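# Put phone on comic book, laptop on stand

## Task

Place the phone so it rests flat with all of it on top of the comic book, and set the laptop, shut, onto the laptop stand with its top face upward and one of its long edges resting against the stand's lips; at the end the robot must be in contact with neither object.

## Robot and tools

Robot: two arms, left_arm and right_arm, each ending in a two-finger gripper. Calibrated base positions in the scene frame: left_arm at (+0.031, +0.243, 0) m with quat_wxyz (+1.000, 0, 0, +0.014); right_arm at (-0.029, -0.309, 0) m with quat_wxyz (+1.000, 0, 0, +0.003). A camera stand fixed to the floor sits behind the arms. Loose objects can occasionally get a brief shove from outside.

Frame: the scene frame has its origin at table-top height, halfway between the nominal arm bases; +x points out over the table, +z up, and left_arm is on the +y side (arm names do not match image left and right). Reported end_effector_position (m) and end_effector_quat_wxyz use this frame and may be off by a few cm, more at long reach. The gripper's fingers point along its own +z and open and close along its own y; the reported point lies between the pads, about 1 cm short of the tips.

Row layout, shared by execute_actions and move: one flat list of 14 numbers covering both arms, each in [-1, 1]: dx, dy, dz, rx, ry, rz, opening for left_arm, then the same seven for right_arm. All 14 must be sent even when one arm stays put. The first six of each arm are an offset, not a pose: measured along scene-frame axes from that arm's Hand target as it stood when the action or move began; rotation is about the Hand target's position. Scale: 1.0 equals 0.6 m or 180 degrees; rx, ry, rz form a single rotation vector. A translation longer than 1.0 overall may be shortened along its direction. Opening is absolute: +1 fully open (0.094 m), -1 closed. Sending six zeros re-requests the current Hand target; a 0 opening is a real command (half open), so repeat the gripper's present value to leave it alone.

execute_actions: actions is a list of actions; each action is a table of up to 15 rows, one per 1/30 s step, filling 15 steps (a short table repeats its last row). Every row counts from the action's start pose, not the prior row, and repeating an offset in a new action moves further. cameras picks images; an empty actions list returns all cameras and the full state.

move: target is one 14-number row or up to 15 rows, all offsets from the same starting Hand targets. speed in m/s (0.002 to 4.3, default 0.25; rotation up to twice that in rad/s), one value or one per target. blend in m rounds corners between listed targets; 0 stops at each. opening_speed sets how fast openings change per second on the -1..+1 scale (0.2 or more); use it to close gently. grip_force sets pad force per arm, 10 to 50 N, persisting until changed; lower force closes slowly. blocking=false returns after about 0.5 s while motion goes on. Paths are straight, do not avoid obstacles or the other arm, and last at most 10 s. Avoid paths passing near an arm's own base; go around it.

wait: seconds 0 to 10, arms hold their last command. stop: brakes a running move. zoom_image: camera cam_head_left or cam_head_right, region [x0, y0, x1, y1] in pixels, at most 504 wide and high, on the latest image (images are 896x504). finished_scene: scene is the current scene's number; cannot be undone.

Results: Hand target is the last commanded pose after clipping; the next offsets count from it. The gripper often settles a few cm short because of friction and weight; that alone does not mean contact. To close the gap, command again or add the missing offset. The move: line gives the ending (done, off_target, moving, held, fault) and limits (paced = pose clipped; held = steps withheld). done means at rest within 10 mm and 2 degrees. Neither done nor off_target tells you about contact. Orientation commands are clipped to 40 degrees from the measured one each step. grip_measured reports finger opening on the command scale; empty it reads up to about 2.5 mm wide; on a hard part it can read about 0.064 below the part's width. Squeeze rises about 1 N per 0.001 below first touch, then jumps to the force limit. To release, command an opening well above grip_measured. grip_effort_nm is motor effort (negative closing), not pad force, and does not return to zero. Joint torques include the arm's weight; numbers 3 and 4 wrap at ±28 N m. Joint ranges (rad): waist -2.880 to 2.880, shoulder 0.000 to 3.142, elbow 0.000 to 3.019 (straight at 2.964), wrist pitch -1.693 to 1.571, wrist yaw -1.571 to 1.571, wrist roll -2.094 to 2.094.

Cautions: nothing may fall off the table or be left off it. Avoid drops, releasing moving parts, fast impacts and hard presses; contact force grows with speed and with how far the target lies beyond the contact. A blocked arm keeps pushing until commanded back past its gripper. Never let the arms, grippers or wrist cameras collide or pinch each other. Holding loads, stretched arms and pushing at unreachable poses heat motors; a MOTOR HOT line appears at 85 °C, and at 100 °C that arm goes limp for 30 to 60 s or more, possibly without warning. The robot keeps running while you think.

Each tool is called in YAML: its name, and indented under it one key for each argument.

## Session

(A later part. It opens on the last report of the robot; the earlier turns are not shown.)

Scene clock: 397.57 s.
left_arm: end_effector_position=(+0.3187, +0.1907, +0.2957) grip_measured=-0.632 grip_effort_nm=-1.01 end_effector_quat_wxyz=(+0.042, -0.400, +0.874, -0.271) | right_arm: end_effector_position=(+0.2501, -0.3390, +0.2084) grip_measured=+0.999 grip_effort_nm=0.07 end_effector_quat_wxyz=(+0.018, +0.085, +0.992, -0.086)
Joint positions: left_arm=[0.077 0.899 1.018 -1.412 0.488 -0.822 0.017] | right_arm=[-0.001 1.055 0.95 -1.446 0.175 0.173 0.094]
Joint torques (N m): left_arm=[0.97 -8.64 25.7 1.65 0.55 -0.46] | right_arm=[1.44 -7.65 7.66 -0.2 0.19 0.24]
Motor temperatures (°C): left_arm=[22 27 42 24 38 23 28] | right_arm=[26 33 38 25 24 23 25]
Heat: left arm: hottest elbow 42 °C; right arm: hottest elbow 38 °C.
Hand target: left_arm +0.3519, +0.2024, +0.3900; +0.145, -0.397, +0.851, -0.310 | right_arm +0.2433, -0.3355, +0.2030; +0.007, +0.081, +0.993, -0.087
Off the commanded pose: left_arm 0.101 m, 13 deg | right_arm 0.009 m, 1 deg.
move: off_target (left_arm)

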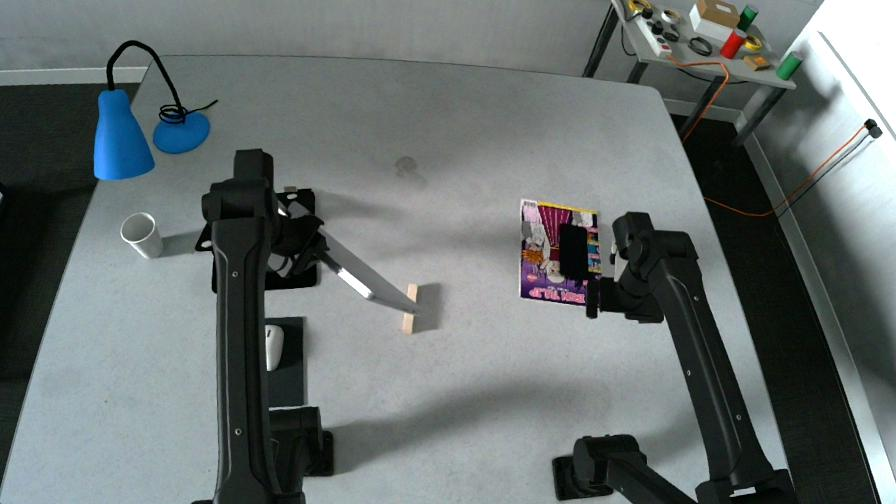

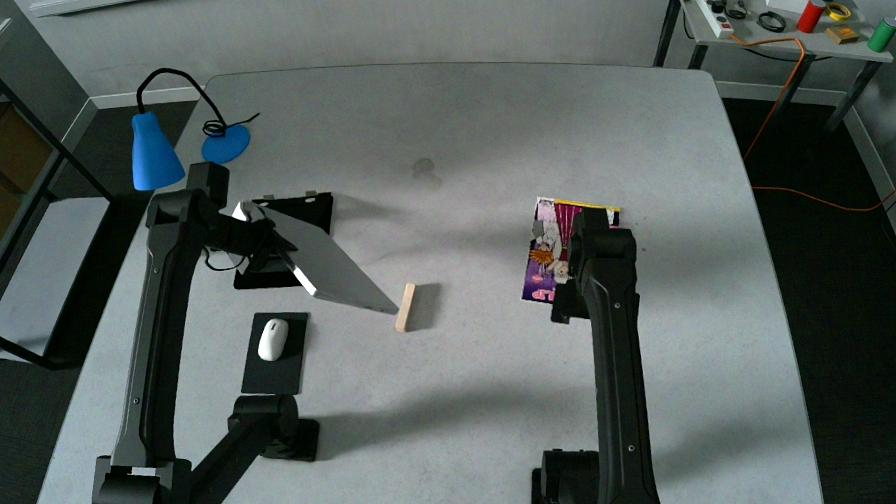

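move:
  target: [0.1, 0.182, 0.1, -0.0136, -0.0558, 0.294, -1.0, 0, 0, 0, 0, 0, 0, 1.0]
  speed: 0.15
  cameras: ["all"]

zoom_image:
  camera: "cam_head_left"
  region: [160, 160, 360, 320]

zoom_image:
  camera: "cam_head_right"
  region: [160, 160, 360, 320]

Scene clock: 411.43 s.
left_arm: end_effector_position=(+0.3654, +0.3040, +0.3132) grip_measured=-0.632 grip_effort_nm=-1.01 end_effector_quat_wxyz=(-0.217, +0.749, -0.604, +0.162) | right_arm: end_effector_position=(+0.2501, -0.3390, +0.2084) grip_measured=+0.999 grip_effort_nm=0.07 end_effector_quat_wxyz=(+0.018, +0.085, +0.992, -0.086)
Joint positions: left_arm=[0.129 0.883 1.037 -1.178 -0.049 -1.613 0.017] | right_arm=[-0.001 1.055 0.95 -1.446 0.175 0.173 0.094]
Joint torques (N m): left_arm=[-1.14 -9 -26.93 4.22 -0.42 -0.08] | right_arm=[1.49 -7.65 7.65 -0.17 0.18 0.24]
Heat: left arm: hottest elbow 46 °C; right arm: hottest elbow 38 °C.
Hand target: left_arm +0.4119, +0.3116, +0.4500; -0.331, +0.710, -0.563, +0.263 | right_arm +0.2433, -0.3355, +0.2030; +0.007, +0.081, +0.993, -0.087
Off the commanded pose: left_arm 0.145 m, 19 deg | right_arm 0.009 m, 1 deg.
move: off_target (left_arm)

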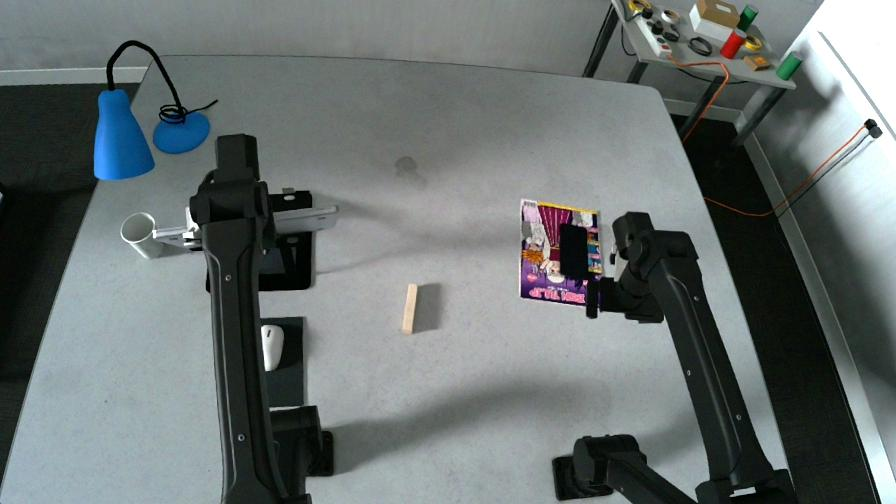

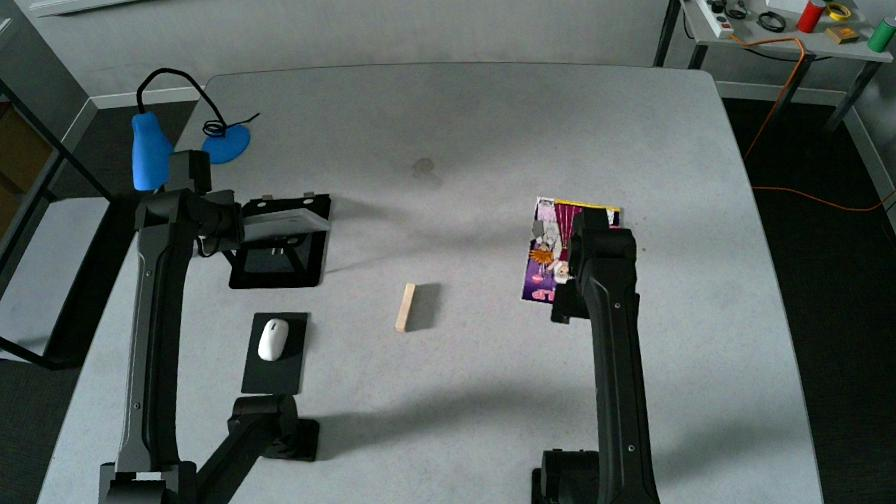

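Scaled by 2.520.

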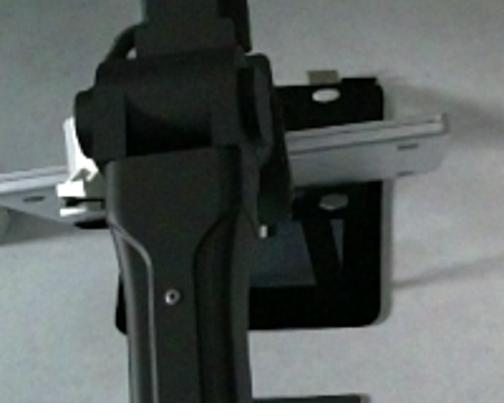

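Scaled by 2.520.

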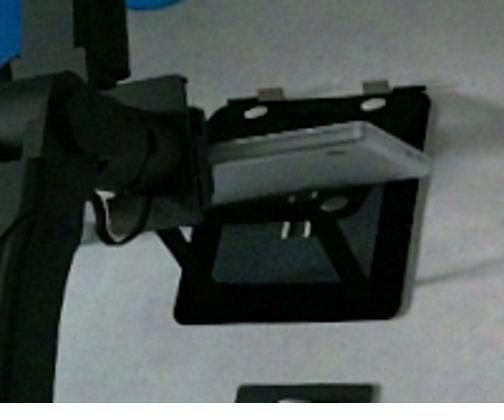

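move:
  target: [0.1635, 0.072, -0.15, 0.0048, -0.0273, -0.0397, -1.0, 0, 0, 0, 0, 0, 0, 1.0]
  speed: 0.12
  cameras: ["all"]

zoom_image:
  camera: "cam_head_left"
  region: [150, 150, 350, 310]

zoom_image:
  camera: "cam_head_right"
  region: [160, 150, 360, 310]

Scene clock: 435.17 s.
left_arm: end_effector_position=(+0.4862, +0.3436, +0.2660) grip_measured=-0.632 grip_effort_nm=-1.00 end_effector_quat_wxyz=(-0.246, +0.705, -0.619, +0.244) | right_arm: end_effector_position=(+0.2501, -0.3390, +0.2084) grip_measured=+0.999 grip_effort_nm=0.07 end_effector_quat_wxyz=(+0.018, +0.085, +0.992, -0.086)
Joint positions: left_arm=[0.238 1.149 1.021 -0.745 0.129 -1.481 0.017] | right_arm=[-0.001 1.055 0.95 -1.446 0.175 0.173 0.094]
Joint torques (N m): left_arm=[-0.44 -16.26 17.42 5.01 0.29 0.18] | right_arm=[1.44 -7.65 7.65 -0.16 0.19 0.24]
Motor temperatures (°C): left_arm=[22 26 64 24 31 24 28] | right_arm=[26 33 38 25 24 23 25]
Heat: left arm: hottest elbow 64 °C; right arm: hottest elbow 38 °C.
Hand target: left_arm +0.5100, +0.3549, +0.3600; -0.344, +0.659, -0.594, +0.309 | right_arm +0.2433, -0.3355, +0.2030; +0.007, +0.081, +0.993, -0.087
Off the commanded pose: left_arm 0.098 m, 15 deg | right_arm 0.009 m, 1 deg.
move: off_target (left_arm)

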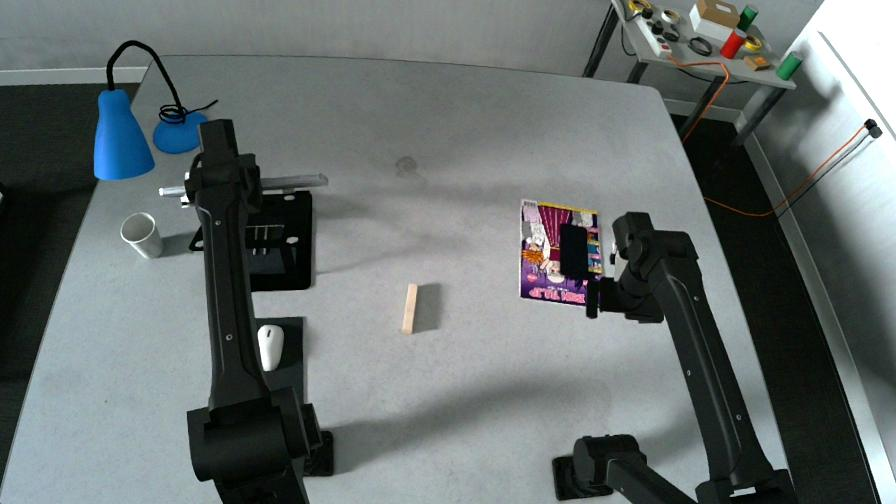

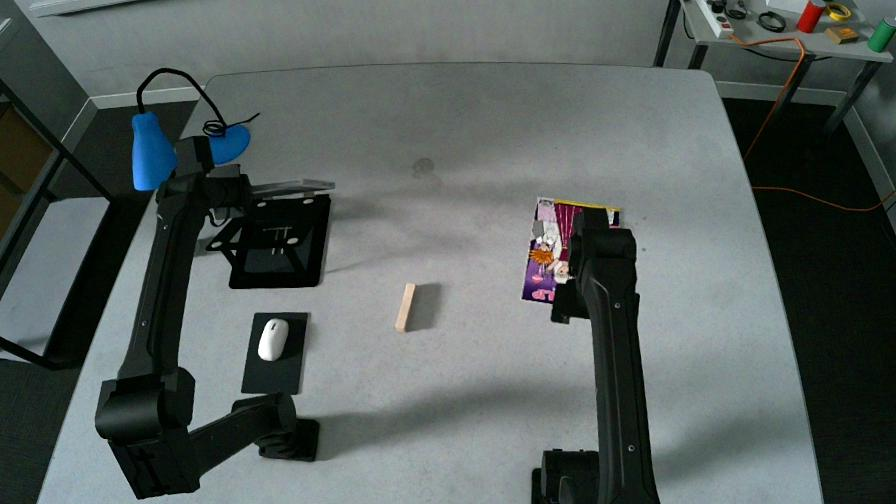

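Scaled by 2.520.

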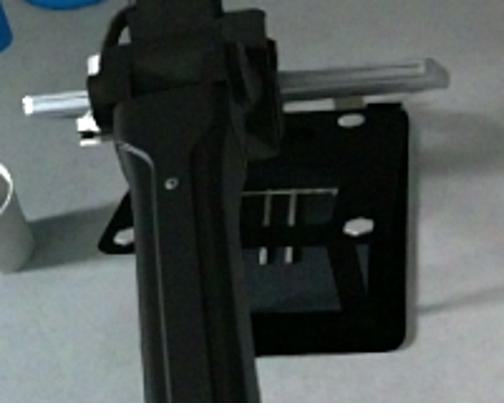

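Scaled by 2.520.

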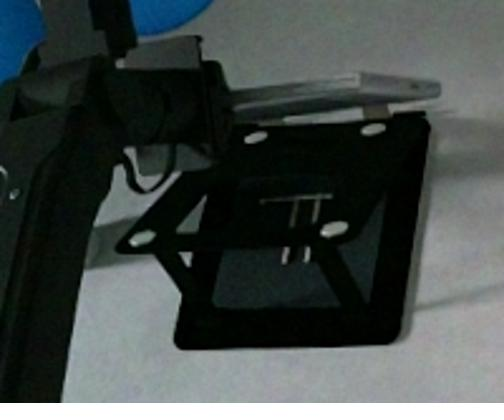

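move:
  target: [0.03, 0.01, -0.15, 0, -0.0167, -0.011, -1.0, 0, 0, 0, 0, 0, 0, 1.0]
  speed: 0.12
  cameras: ["all"]

zoom_image:
  camera: "cam_head_left"
  region: [150, 150, 350, 310]

zoom_image:
  camera: "cam_head_right"
  region: [160, 150, 360, 310]

Scene clock: 443.10 s.
left_arm: end_effector_position=(+0.4974, +0.3466, +0.1891) grip_measured=-0.632 grip_effort_nm=-1.01 end_effector_quat_wxyz=(-0.268, +0.680, -0.624, +0.276) | right_arm: end_effector_position=(+0.2501, -0.3390, +0.2084) grip_measured=+0.999 grip_effort_nm=0.07 end_effector_quat_wxyz=(+0.018, +0.085, +0.992, -0.086)
Joint positions: left_arm=[0.257 1.211 0.824 -0.41 0.182 -1.445 0.017] | right_arm=[-0.001 1.055 0.95 -1.446 0.175 0.173 0.094]
Joint torques (N m): left_arm=[-0.5 -15.21 15.99 4.86 0.48 0.03] | right_arm=[1.44 -7.71 7.65 -0.16 0.19 0.23]
Motor temperatures (°C): left_arm=[22 27 62 24 31 24 28] | right_arm=[26 33 38 25 24 23 25]
Heat: left arm: hottest elbow 62 °C; right arm: hottest elbow 38 °C.
Hand target: left_arm +0.5280, +0.3609, +0.2702; -0.354, +0.640, -0.596, +0.332 | right_arm +0.2433, -0.3355, +0.2030; +0.007, +0.081, +0.993, -0.087
Off the commanded pose: left_arm 0.088 m, 13 deg | right_arm 0.009 m, 1 deg.
move: off_target (left_arm)

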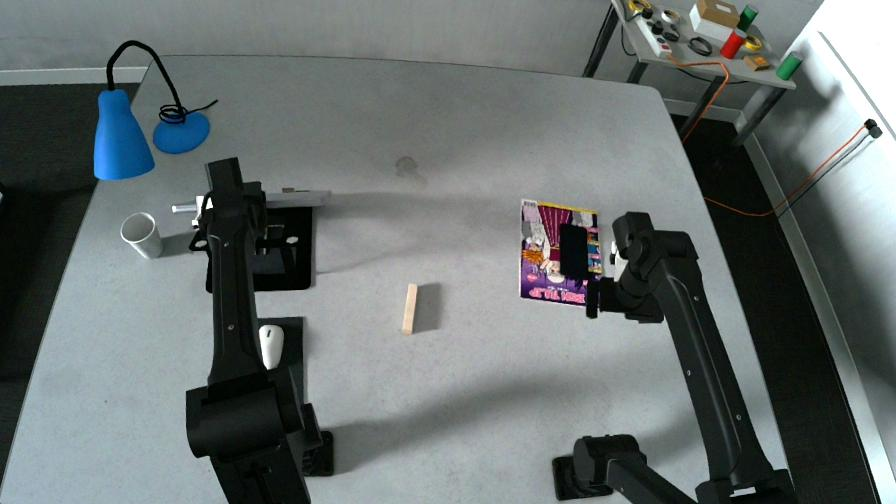

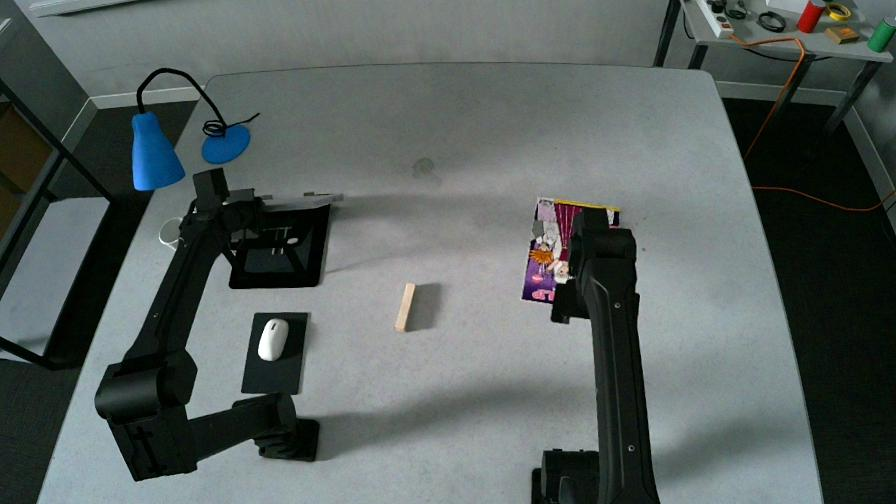

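Scaled by 2.520.

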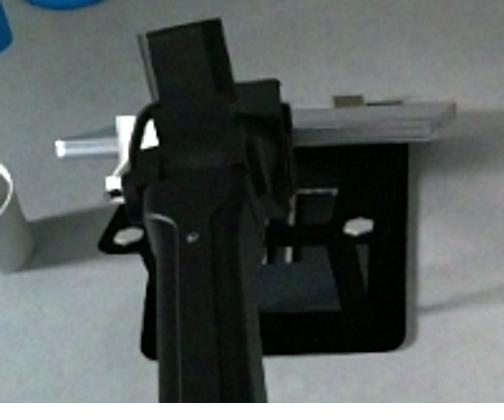

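Scaled by 2.520.

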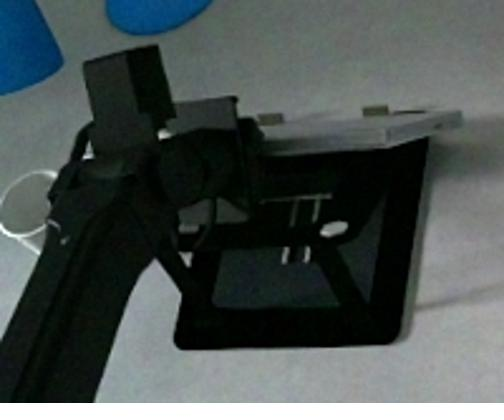

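move:
  target: [-0.03, 0.022, -0.08, 0, -0.039, 0.003, -1.0, 0, 0, 0, 0, 0, 0, 1.0]
  speed: 0.08
  cameras: ["all"]

zoom_image:
  camera: "cam_head_left"
  region: [160, 150, 350, 290]

zoom_image:
  camera: "cam_head_right"
  region: [180, 150, 370, 290]

Scene clock: 453.27 s.
left_arm: end_effector_position=(+0.4860, +0.3545, +0.1557) grip_measured=-0.632 grip_effort_nm=-1.00 end_effector_quat_wxyz=(-0.320, +0.649, -0.608, +0.327) | right_arm: end_effector_position=(+0.2501, -0.3390, +0.2084) grip_measured=+0.999 grip_effort_nm=0.07 end_effector_quat_wxyz=(+0.018, +0.085, +0.992, -0.086)
Joint positions: left_arm=[0.306 1.211 0.637 -0.069 0.253 -1.428 0.017] | right_arm=[-0.001 1.055 0.95 -1.446 0.175 0.173 0.094]
Joint torques (N m): left_arm=[0.62 -13.22 14.15 5.11 0.28 -0.25] | right_arm=[1.49 -7.65 7.65 -0.16 0.18 0.23]
Motor temperatures (°C): left_arm=[22 27 58 25 31 24 29] | right_arm=[26 33 38 25 24 23 25]
Heat: left arm: hottest elbow 58 °C; right arm: hottest elbow 38 °C.
Hand target: left_arm +0.5100, +0.3740, +0.2221; -0.391, +0.622, -0.570, +0.369 | right_arm +0.2433, -0.3355, +0.2030; +0.007, +0.081, +0.993, -0.087
Off the commanded pose: left_arm 0.073 m, 11 deg | right_arm 0.009 m, 1 deg.
move: off_target (left_arm)

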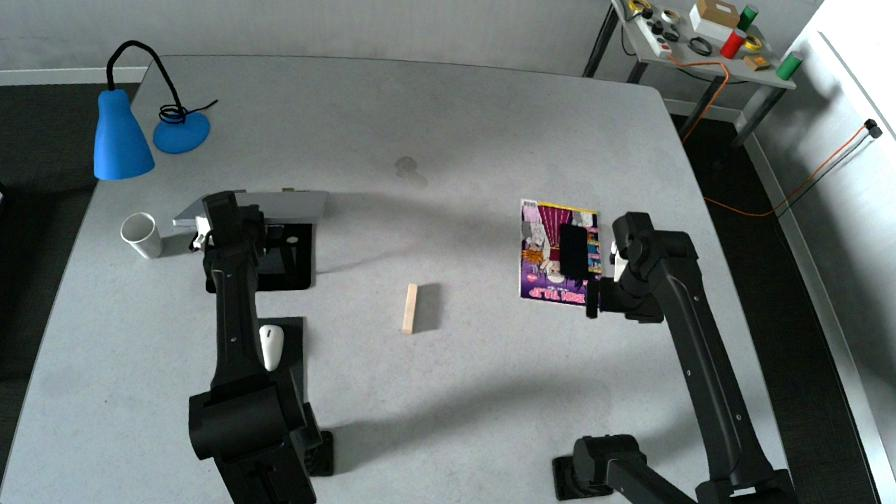

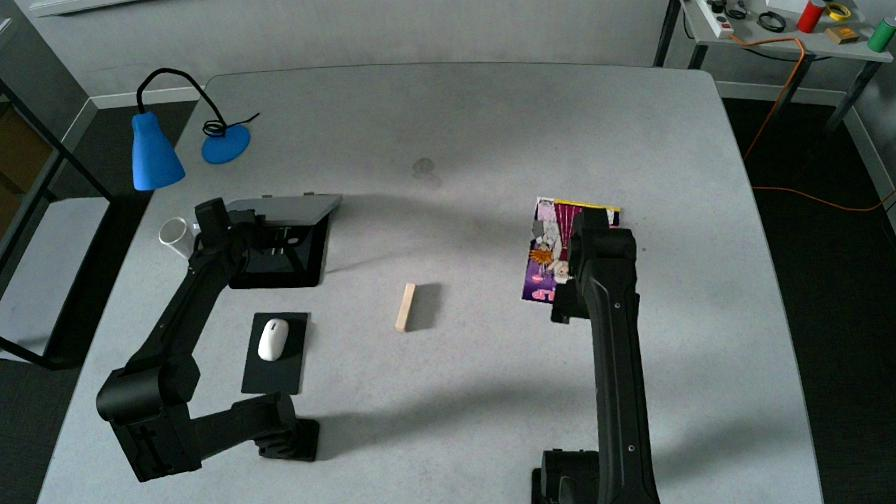

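Scaled by 2.653.

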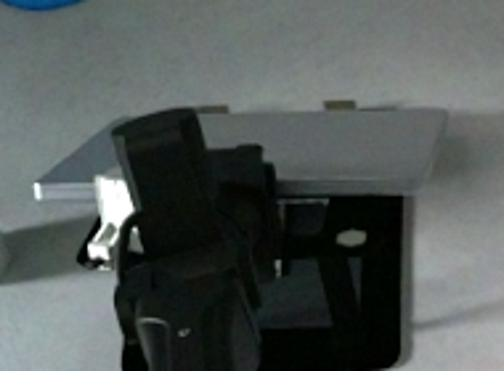

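Scaled by 2.653.

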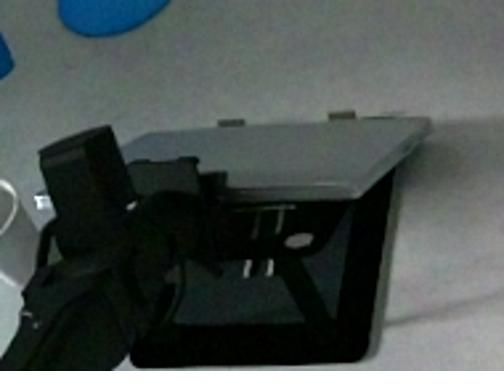

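move:
  target: [-0.015, -0.005, -0.067, 0, 0.018, 0.003, -1.0, 0, 0, 0, 0, 0, 0, 1.0]
  speed: 0.08
  cameras: ["all"]

zoom_image:
  camera: "cam_head_left"
  region: [160, 150, 350, 290]

zoom_image:
  camera: "cam_head_right"
  region: [180, 150, 370, 290]

Scene clock: 461.43 s.
left_arm: end_effector_position=(+0.4862, +0.3564, +0.1450) grip_measured=-0.633 grip_effort_nm=-1.00 end_effector_quat_wxyz=(-0.331, +0.647, -0.603, +0.328) | right_arm: end_effector_position=(+0.2501, -0.3390, +0.2084) grip_measured=+0.999 grip_effort_nm=0.07 end_effector_quat_wxyz=(+0.018, +0.085, +0.992, -0.086)
Joint positions: left_arm=[0.306 1.233 0.607 0.004 0.243 -1.431 0.017] | right_arm=[-0.001 1.055 0.95 -1.446 0.175 0.173 0.094]
Joint torques (N m): left_arm=[-0.44 -12.45 12.08 3.82 -0.27 -0.11] | right_arm=[1.44 -7.71 7.65 -0.17 0.19 0.23]
Motor temperatures (°C): left_arm=[22 27 55 25 30 24 29] | right_arm=[26 33 38 25 24 23 25]
Heat: left arm: hottest elbow 55 °C; right arm: hottest elbow 38 °C.
Hand target: left_arm +0.5010, +0.3709, +0.1819; -0.376, +0.634, -0.578, +0.349 | right_arm +0.2433, -0.3355, +0.2030; +0.007, +0.081, +0.993, -0.087
Off the commanded pose: left_arm 0.042 m, 7 deg | right_arm 0.009 m, 1 deg.
move: off_target (left_arm)

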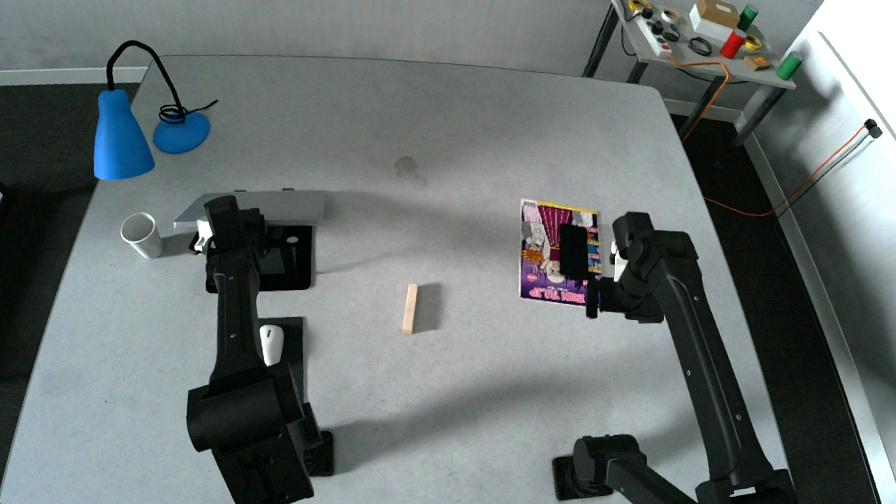

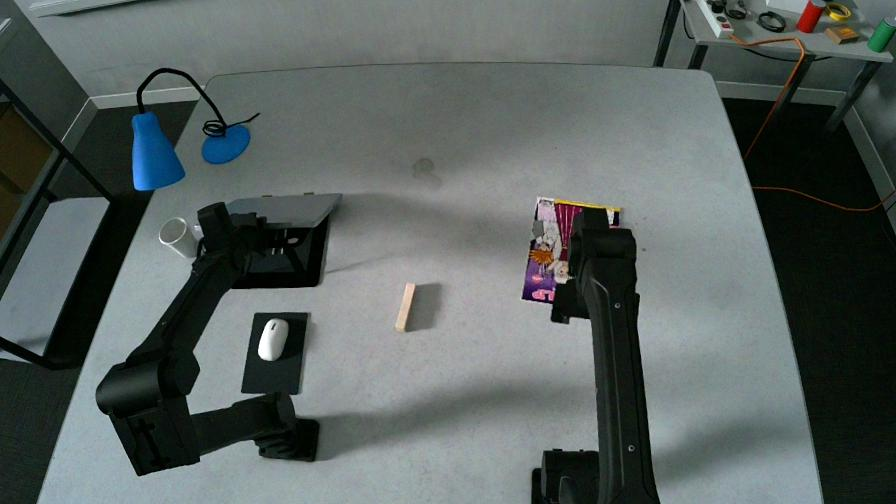

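Scaled by 2.653.

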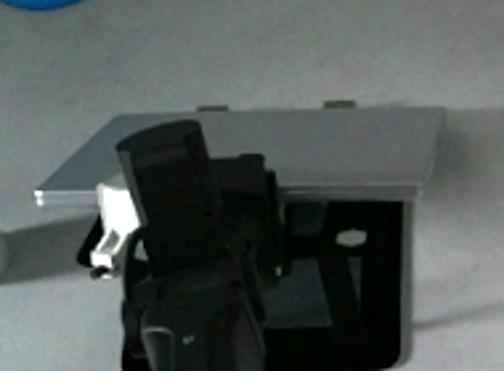

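Scaled by 2.653.

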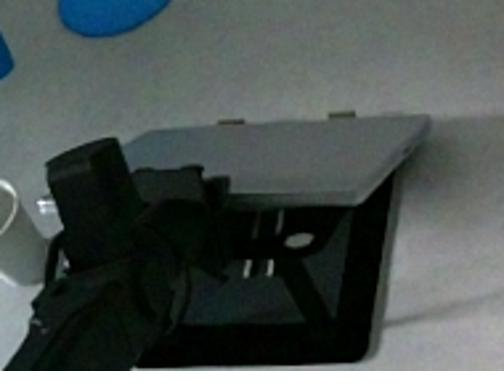

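move:
  target: [-0.025, -0.01, -0.05, 0, 0.018, -0.004, -1.0, 0, 0, 0, 0, 0, 0, 1.0]
  speed: 0.06
  cameras: ["all"]

zoom_image:
  camera: "cam_head_left"
  region: [160, 150, 350, 290]

zoom_image:
  camera: "cam_head_right"
  region: [180, 150, 370, 290]

Scene clock: 468.30 s.
left_arm: end_effector_position=(+0.4828, +0.3557, +0.1402) grip_measured=-0.635 grip_effort_nm=-1.00 end_effector_quat_wxyz=(-0.336, +0.645, -0.602, +0.329) | right_arm: end_effector_position=(+0.2501, -0.3390, +0.2084) grip_measured=+0.999 grip_effort_nm=0.07 end_effector_quat_wxyz=(+0.018, +0.085, +0.992, -0.086)
Joint positions: left_arm=[0.306 1.233 0.585 0.036 0.241 -1.43 0.017] | right_arm=[-0.001 1.055 0.95 -1.446 0.175 0.173 0.094]
Joint torques (N m): left_arm=[-0.26 -10.17 9.7 2.78 -0.28 0.09] | right_arm=[1.44 -7.59 7.65 -0.13 0.19 0.24]
Heat: left arm: hottest elbow 53 °C; right arm: hottest elbow 38 °C.
Hand target: left_arm +0.4860, +0.3650, +0.1519; -0.358, +0.640, -0.592, +0.333 | right_arm +0.2433, -0.3355, +0.2030; +0.007, +0.081, +0.993, -0.087
Off the commanded pose: left_arm 0.015 m, 3 deg | right_arm 0.009 m, 1 deg.
move: off_target (left_arm)

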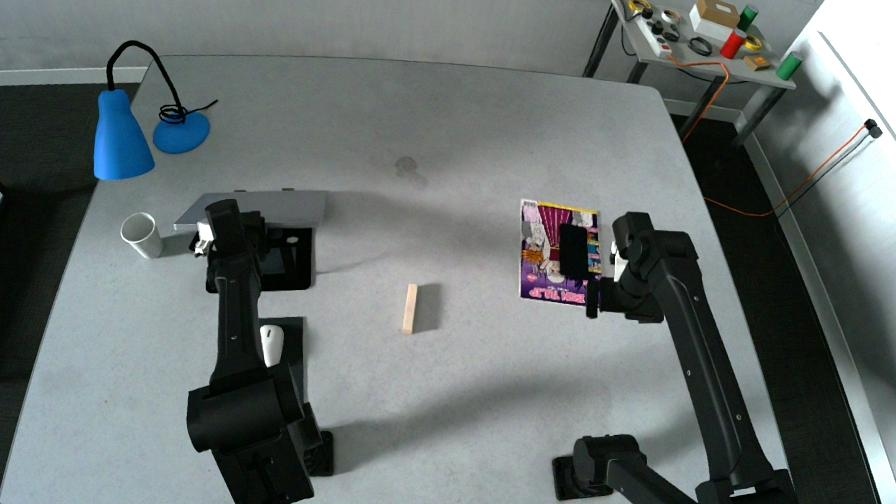

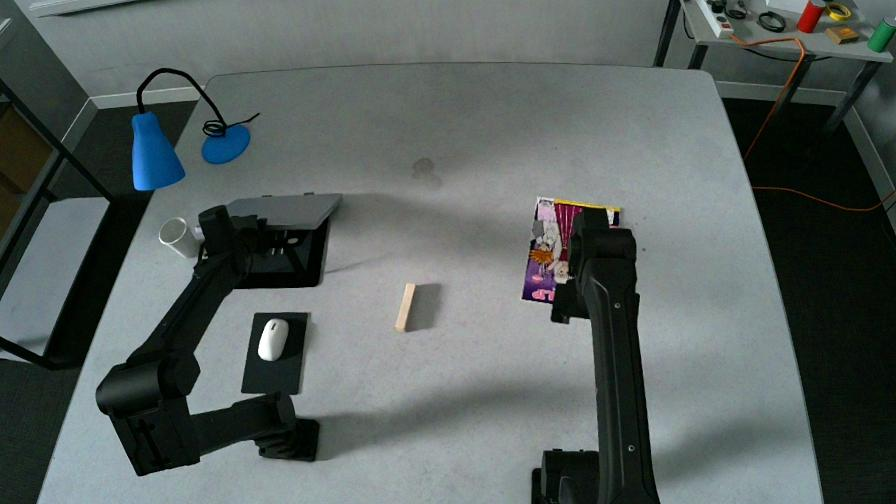

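Scaled by 2.653.

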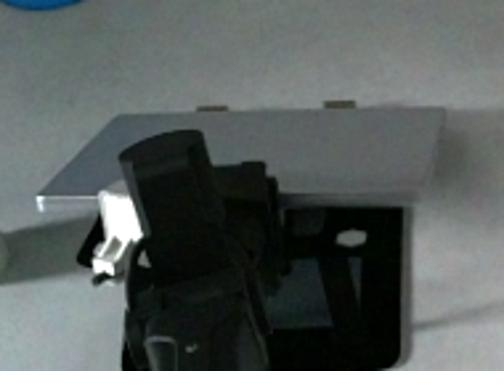

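Scaled by 2.653.

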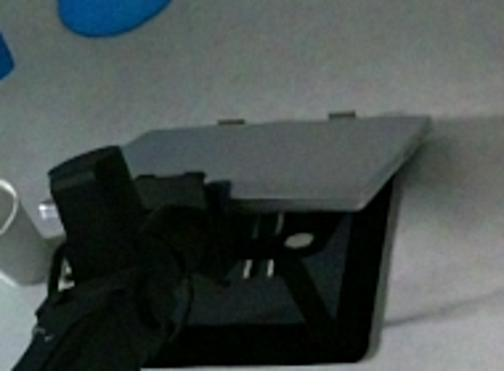

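move:
  target: [-0.02, -0.008, -0.025, 0, 0.028, 0, -1.0, 0, 0, 0, 0, 0, 0, 1.0]
  speed: 0.06
  cameras: ["all"]

zoom_image:
  camera: "cam_head_left"
  region: [160, 150, 350, 290]

zoom_image:
  camera: "cam_head_right"
  region: [180, 150, 370, 290]

Scene clock: 473.47 s.
left_arm: end_effector_position=(+0.4798, +0.3563, +0.1368) grip_measured=-0.636 grip_effort_nm=-1.00 end_effector_quat_wxyz=(-0.333, +0.648, -0.606, +0.320) | right_arm: end_effector_position=(+0.2501, -0.3390, +0.2084) grip_measured=+0.999 grip_effort_nm=0.07 end_effector_quat_wxyz=(+0.018, +0.085, +0.992, -0.086)
Joint positions: left_arm=[0.305 1.231 0.585 0.015 0.228 -1.421 0.017] | right_arm=[-0.001 1.055 0.95 -1.446 0.175 0.173 0.094]
Joint torques (N m): left_arm=[-1.26 -10.93 9.72 0.21 -0.74 0.2] | right_arm=[1.44 -7.65 7.65 -0.17 0.19 0.24]
Heat: left arm: hottest elbow 51 °C; right arm: hottest elbow 39 °C.
Hand target: left_arm +0.4741, +0.3603, +0.1370; -0.331, +0.654, -0.607, +0.305 | right_arm +0.2433, -0.3355, +0.2030; +0.007, +0.081, +0.993, -0.087
Off the commanded pose: left_arm 0.007 m, 2 deg | right_arm 0.009 m, 1 deg.
move: done

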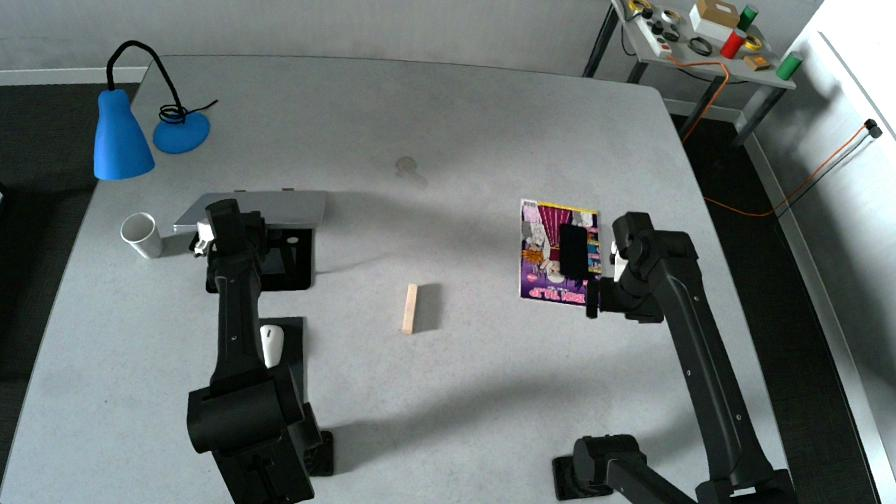

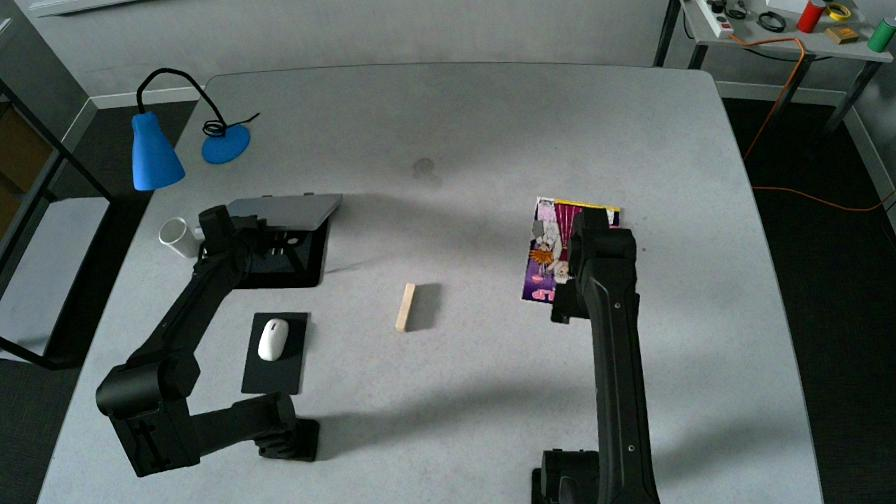

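Scaled by 2.653.

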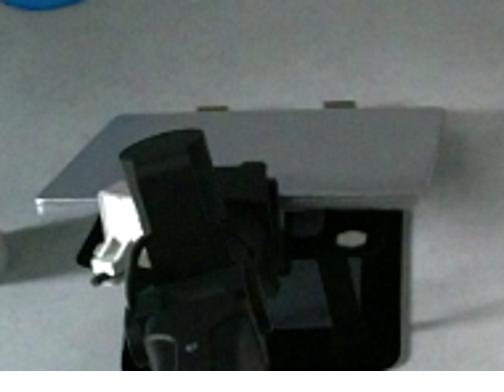

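Scaled by 2.653.

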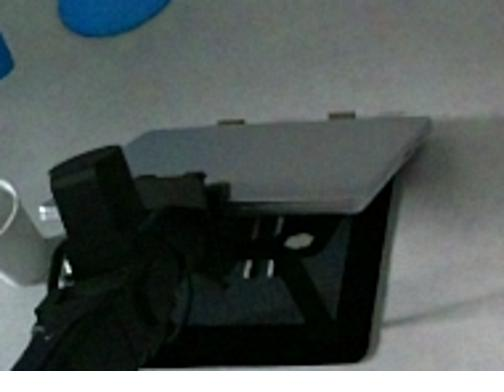

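move:
  target: [0, 0, 0, 0, 0, 0, -0.3, 0, 0, 0, 0, 0, 0, 1.0]
  speed: 0.06
  opening_speed: 0.2
  cameras: ["all"]

zoom_image:
  camera: "cam_head_left"
  region: [160, 150, 350, 290]

zoom_image:
  camera: "cam_head_right"
  region: [180, 150, 370, 290]

Scene clock: 480.30 s.
left_arm: end_effector_position=(+0.4814, +0.3577, +0.1428) grip_measured=-0.304 grip_effort_nm=0.21 end_effector_quat_wxyz=(-0.338, +0.648, -0.604, +0.318) | right_arm: end_effector_position=(+0.2501, -0.3390, +0.2084) grip_measured=+0.999 grip_effort_nm=0.07 end_effector_quat_wxyz=(+0.018, +0.085, +0.992, -0.086)
Joint positions: left_arm=[0.303 1.223 0.593 0.007 0.218 -1.422 0.033] | right_arm=[-0.001 1.055 0.95 -1.446 0.175 0.173 0.094]
Joint torques (N m): left_arm=[-0.21 -10.11 9.17 0.62 -0.34 0.17] | right_arm=[1.49 -7.71 7.64 -0.17 0.19 0.23]
Motor temperatures (°C): left_arm=[22 27 49 24 30 24 29] | right_arm=[26 33 39 25 24 23 25]
Heat: left arm: hottest elbow 49 °C; right arm: hottest elbow 39 °C.
Hand target: left_arm +0.4740, +0.3602, +0.1369; -0.331, +0.655, -0.607, +0.305 | right_arm +0.2433, -0.3355, +0.2030; +0.007, +0.081, +0.993, -0.087
Off the commanded pose: left_arm 0.010 m, 2 deg | right_arm 0.009 m, 1 deg.
move: done

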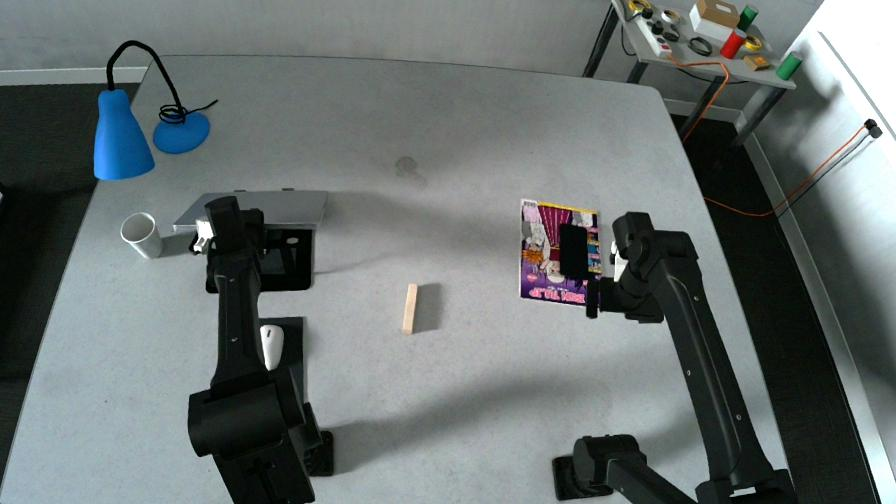

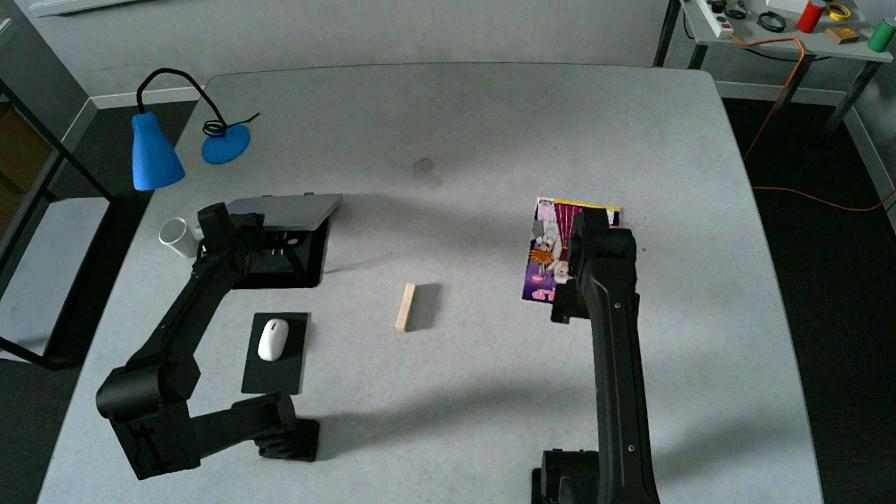

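Scaled by 2.653.

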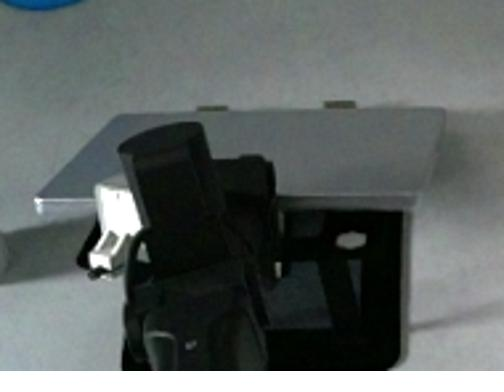

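Scaled by 2.653.

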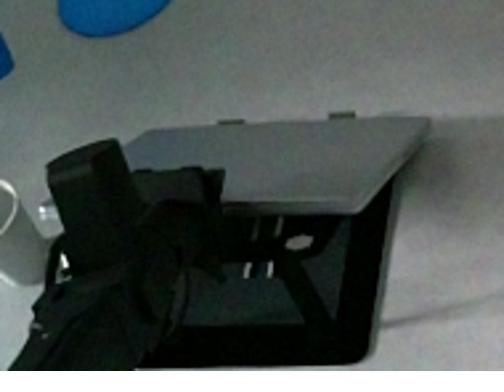

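move:
  target:
    - [-0.045, 0, 0.027, 0, 0, 0, -0.3, 0, 0, 0, 0, 0, 0, 1.0]
    - [-0.145, 0, 0.085, 0, 0, 0, -0.3, 0, 0, 0, 0, 0, 0, 1.0]
    - [-0.39, 0.03, 0.2, 0, 0, 0, -0.3, 0, 0, 0, 0, 0, 0, 1.0]
  speed: [0.04, 0.05, 0.15]
  blend: 0.015
  cameras: ["all"]

zoom_image:
  camera: "cam_head_left"
  region: [160, 170, 330, 310]

zoom_image:
  camera: "cam_head_right"
  region: [180, 170, 350, 310]

zoom_image:
  camera: "cam_head_left"
  region: [220, 175, 320, 225]

Scene clock: 489.30 s.
left_arm: end_effector_position=(+0.2368, +0.3663, +0.2198) grip_measured=-0.302 grip_effort_nm=0.13 end_effector_quat_wxyz=(-0.301, +0.668, -0.605, +0.313) | right_arm: end_effector_position=(+0.2501, -0.3390, +0.2084) grip_measured=+0.999 grip_effort_nm=0.07 end_effector_quat_wxyz=(+0.018, +0.085, +0.992, -0.086)
Joint positions: left_arm=[1.015 0.477 0.543 -1.052 0.726 -0.853 0.033] | right_arm=[-0.001 1.055 0.95 -1.446 0.175 0.173 0.094]
Joint torques (N m): left_arm=[-0.67 0.38 18.09 0.92 0.41 0.14] | right_arm=[1.44 -7.59 7.65 -0.16 0.19 0.23]
Heat: left arm: hottest elbow 48 °C; right arm: hottest elbow 39 °C.
Hand target: left_arm +0.2400, +0.3783, +0.2567; -0.331, +0.655, -0.607, +0.305 | right_arm +0.2433, -0.3355, +0.2030; +0.007, +0.081, +0.993, -0.087
Off the commanded pose: left_arm 0.039 m, 4 deg | right_arm 0.009 m, 1 deg.
move: off_target (left_arm)

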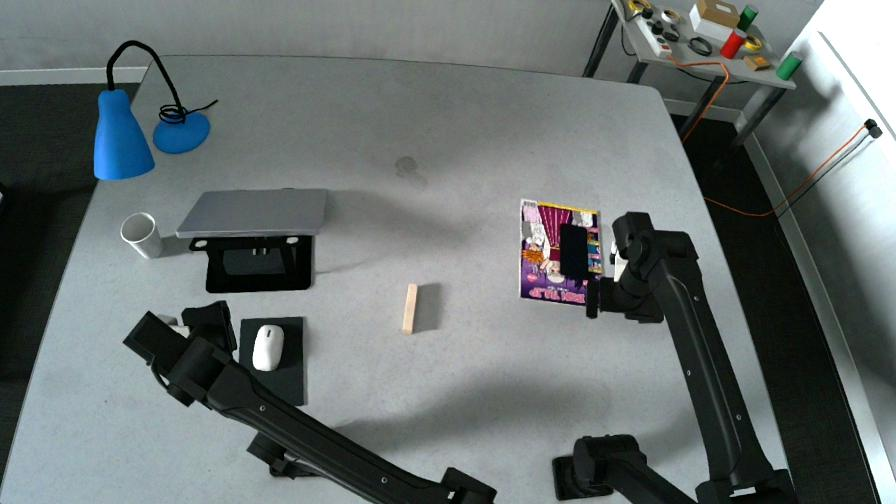

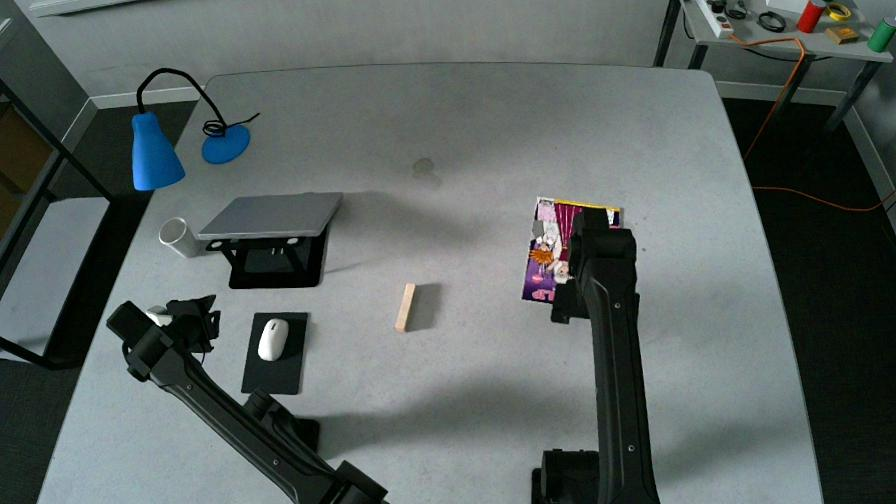

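Scaled by 2.965.

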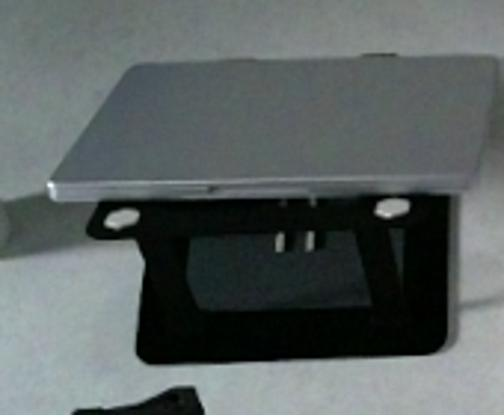

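Scaled by 2.965.

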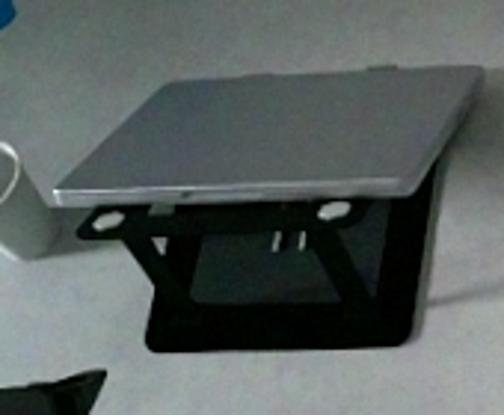

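Scaled by 5.040.

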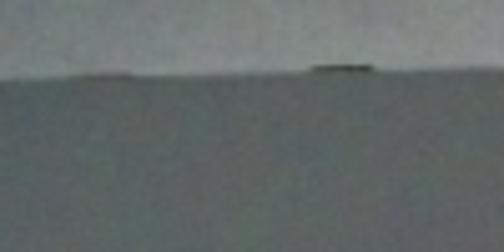

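move:
  target:
    - [0.287, -0.134, -0.085, 0, -0.022, 0, -1.0, 0, 0, 0, 0, 0, 0, 1.0]
    - [0.333, -0.136, -0.152, 0, -0.022, 0, -1.0, 0, 0, 0, 0, 0, 0, 1.0]
  speed: [0.18,0.06]
  blend: 0.01
  cameras: ["all"]

zoom_image:
  camera: "cam_head_left"
  region: [160, 170, 330, 310]

zoom_image:
  camera: "cam_head_right"
  region: [180, 170, 350, 310]

Scene clock: 500.60 s.
left_arm: end_effector_position=(+0.4383, +0.3020, +0.1691) grip_measured=-0.981 grip_effort_nm=-1.01 end_effector_quat_wxyz=(-0.354, +0.645, -0.595, +0.323) | right_arm: end_effector_position=(+0.2501, -0.3390, +0.2084) grip_measured=+0.999 grip_effort_nm=0.07 end_effector_quat_wxyz=(+0.018, +0.085, +0.992, -0.086)
Joint positions: left_arm=[0.15 0.977 0.49 -0.088 0.078 -1.516 0.001] | right_arm=[-0.001 1.055 0.95 -1.446 0.175 0.173 0.094]
Joint torques (N m): left_arm=[-2.78 -5.13 9.55 2.45 -0.18 -0.01] | right_arm=[1.49 -7.71 7.66 -0.14 0.19 0.24]
Heat: left arm: hottest elbow 48 °C; right arm: hottest elbow 39 °C.
Hand target: left_arm +0.4399, +0.2966, +0.1657; -0.352, +0.644, -0.596, +0.327 | right_arm +0.2433, -0.3355, +0.2030; +0.007, +0.081, +0.993, -0.087
Off the commanded pose: left_arm 0.007 m, 1 deg | right_arm 0.009 m, 1 deg.
move: done

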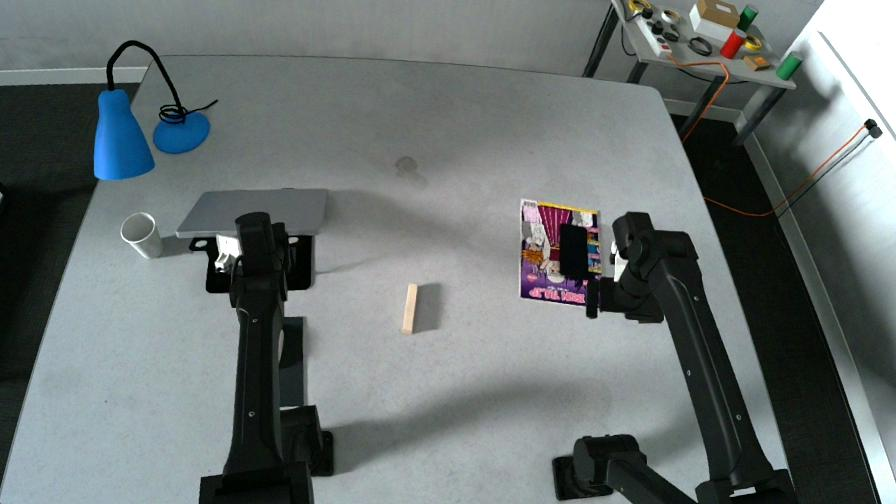

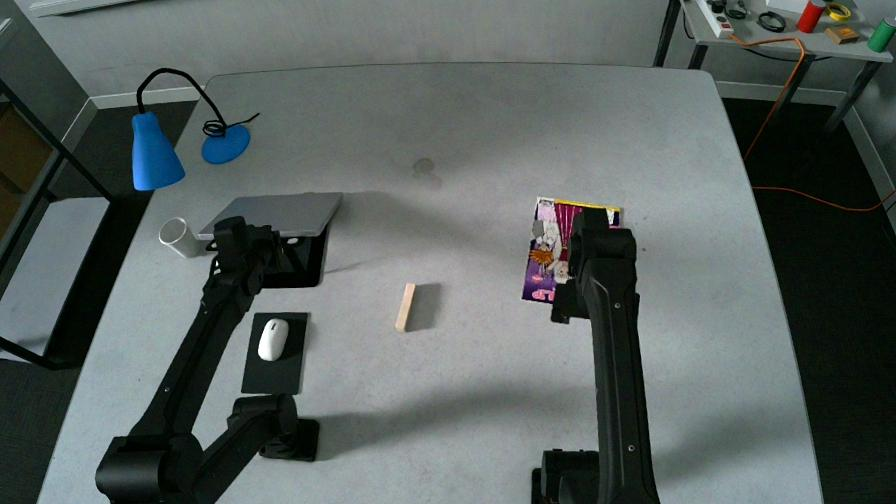

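Scaled by 2.965.

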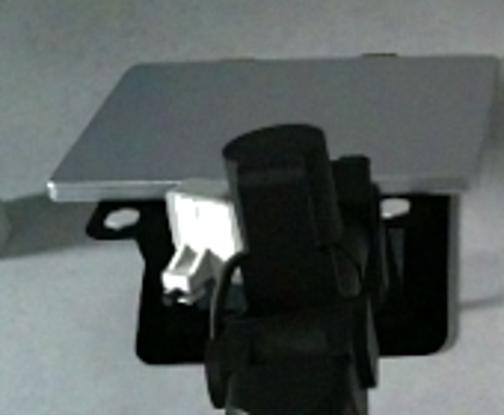

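Scaled by 2.965.

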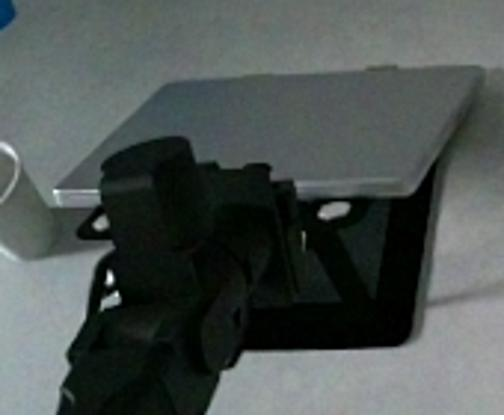

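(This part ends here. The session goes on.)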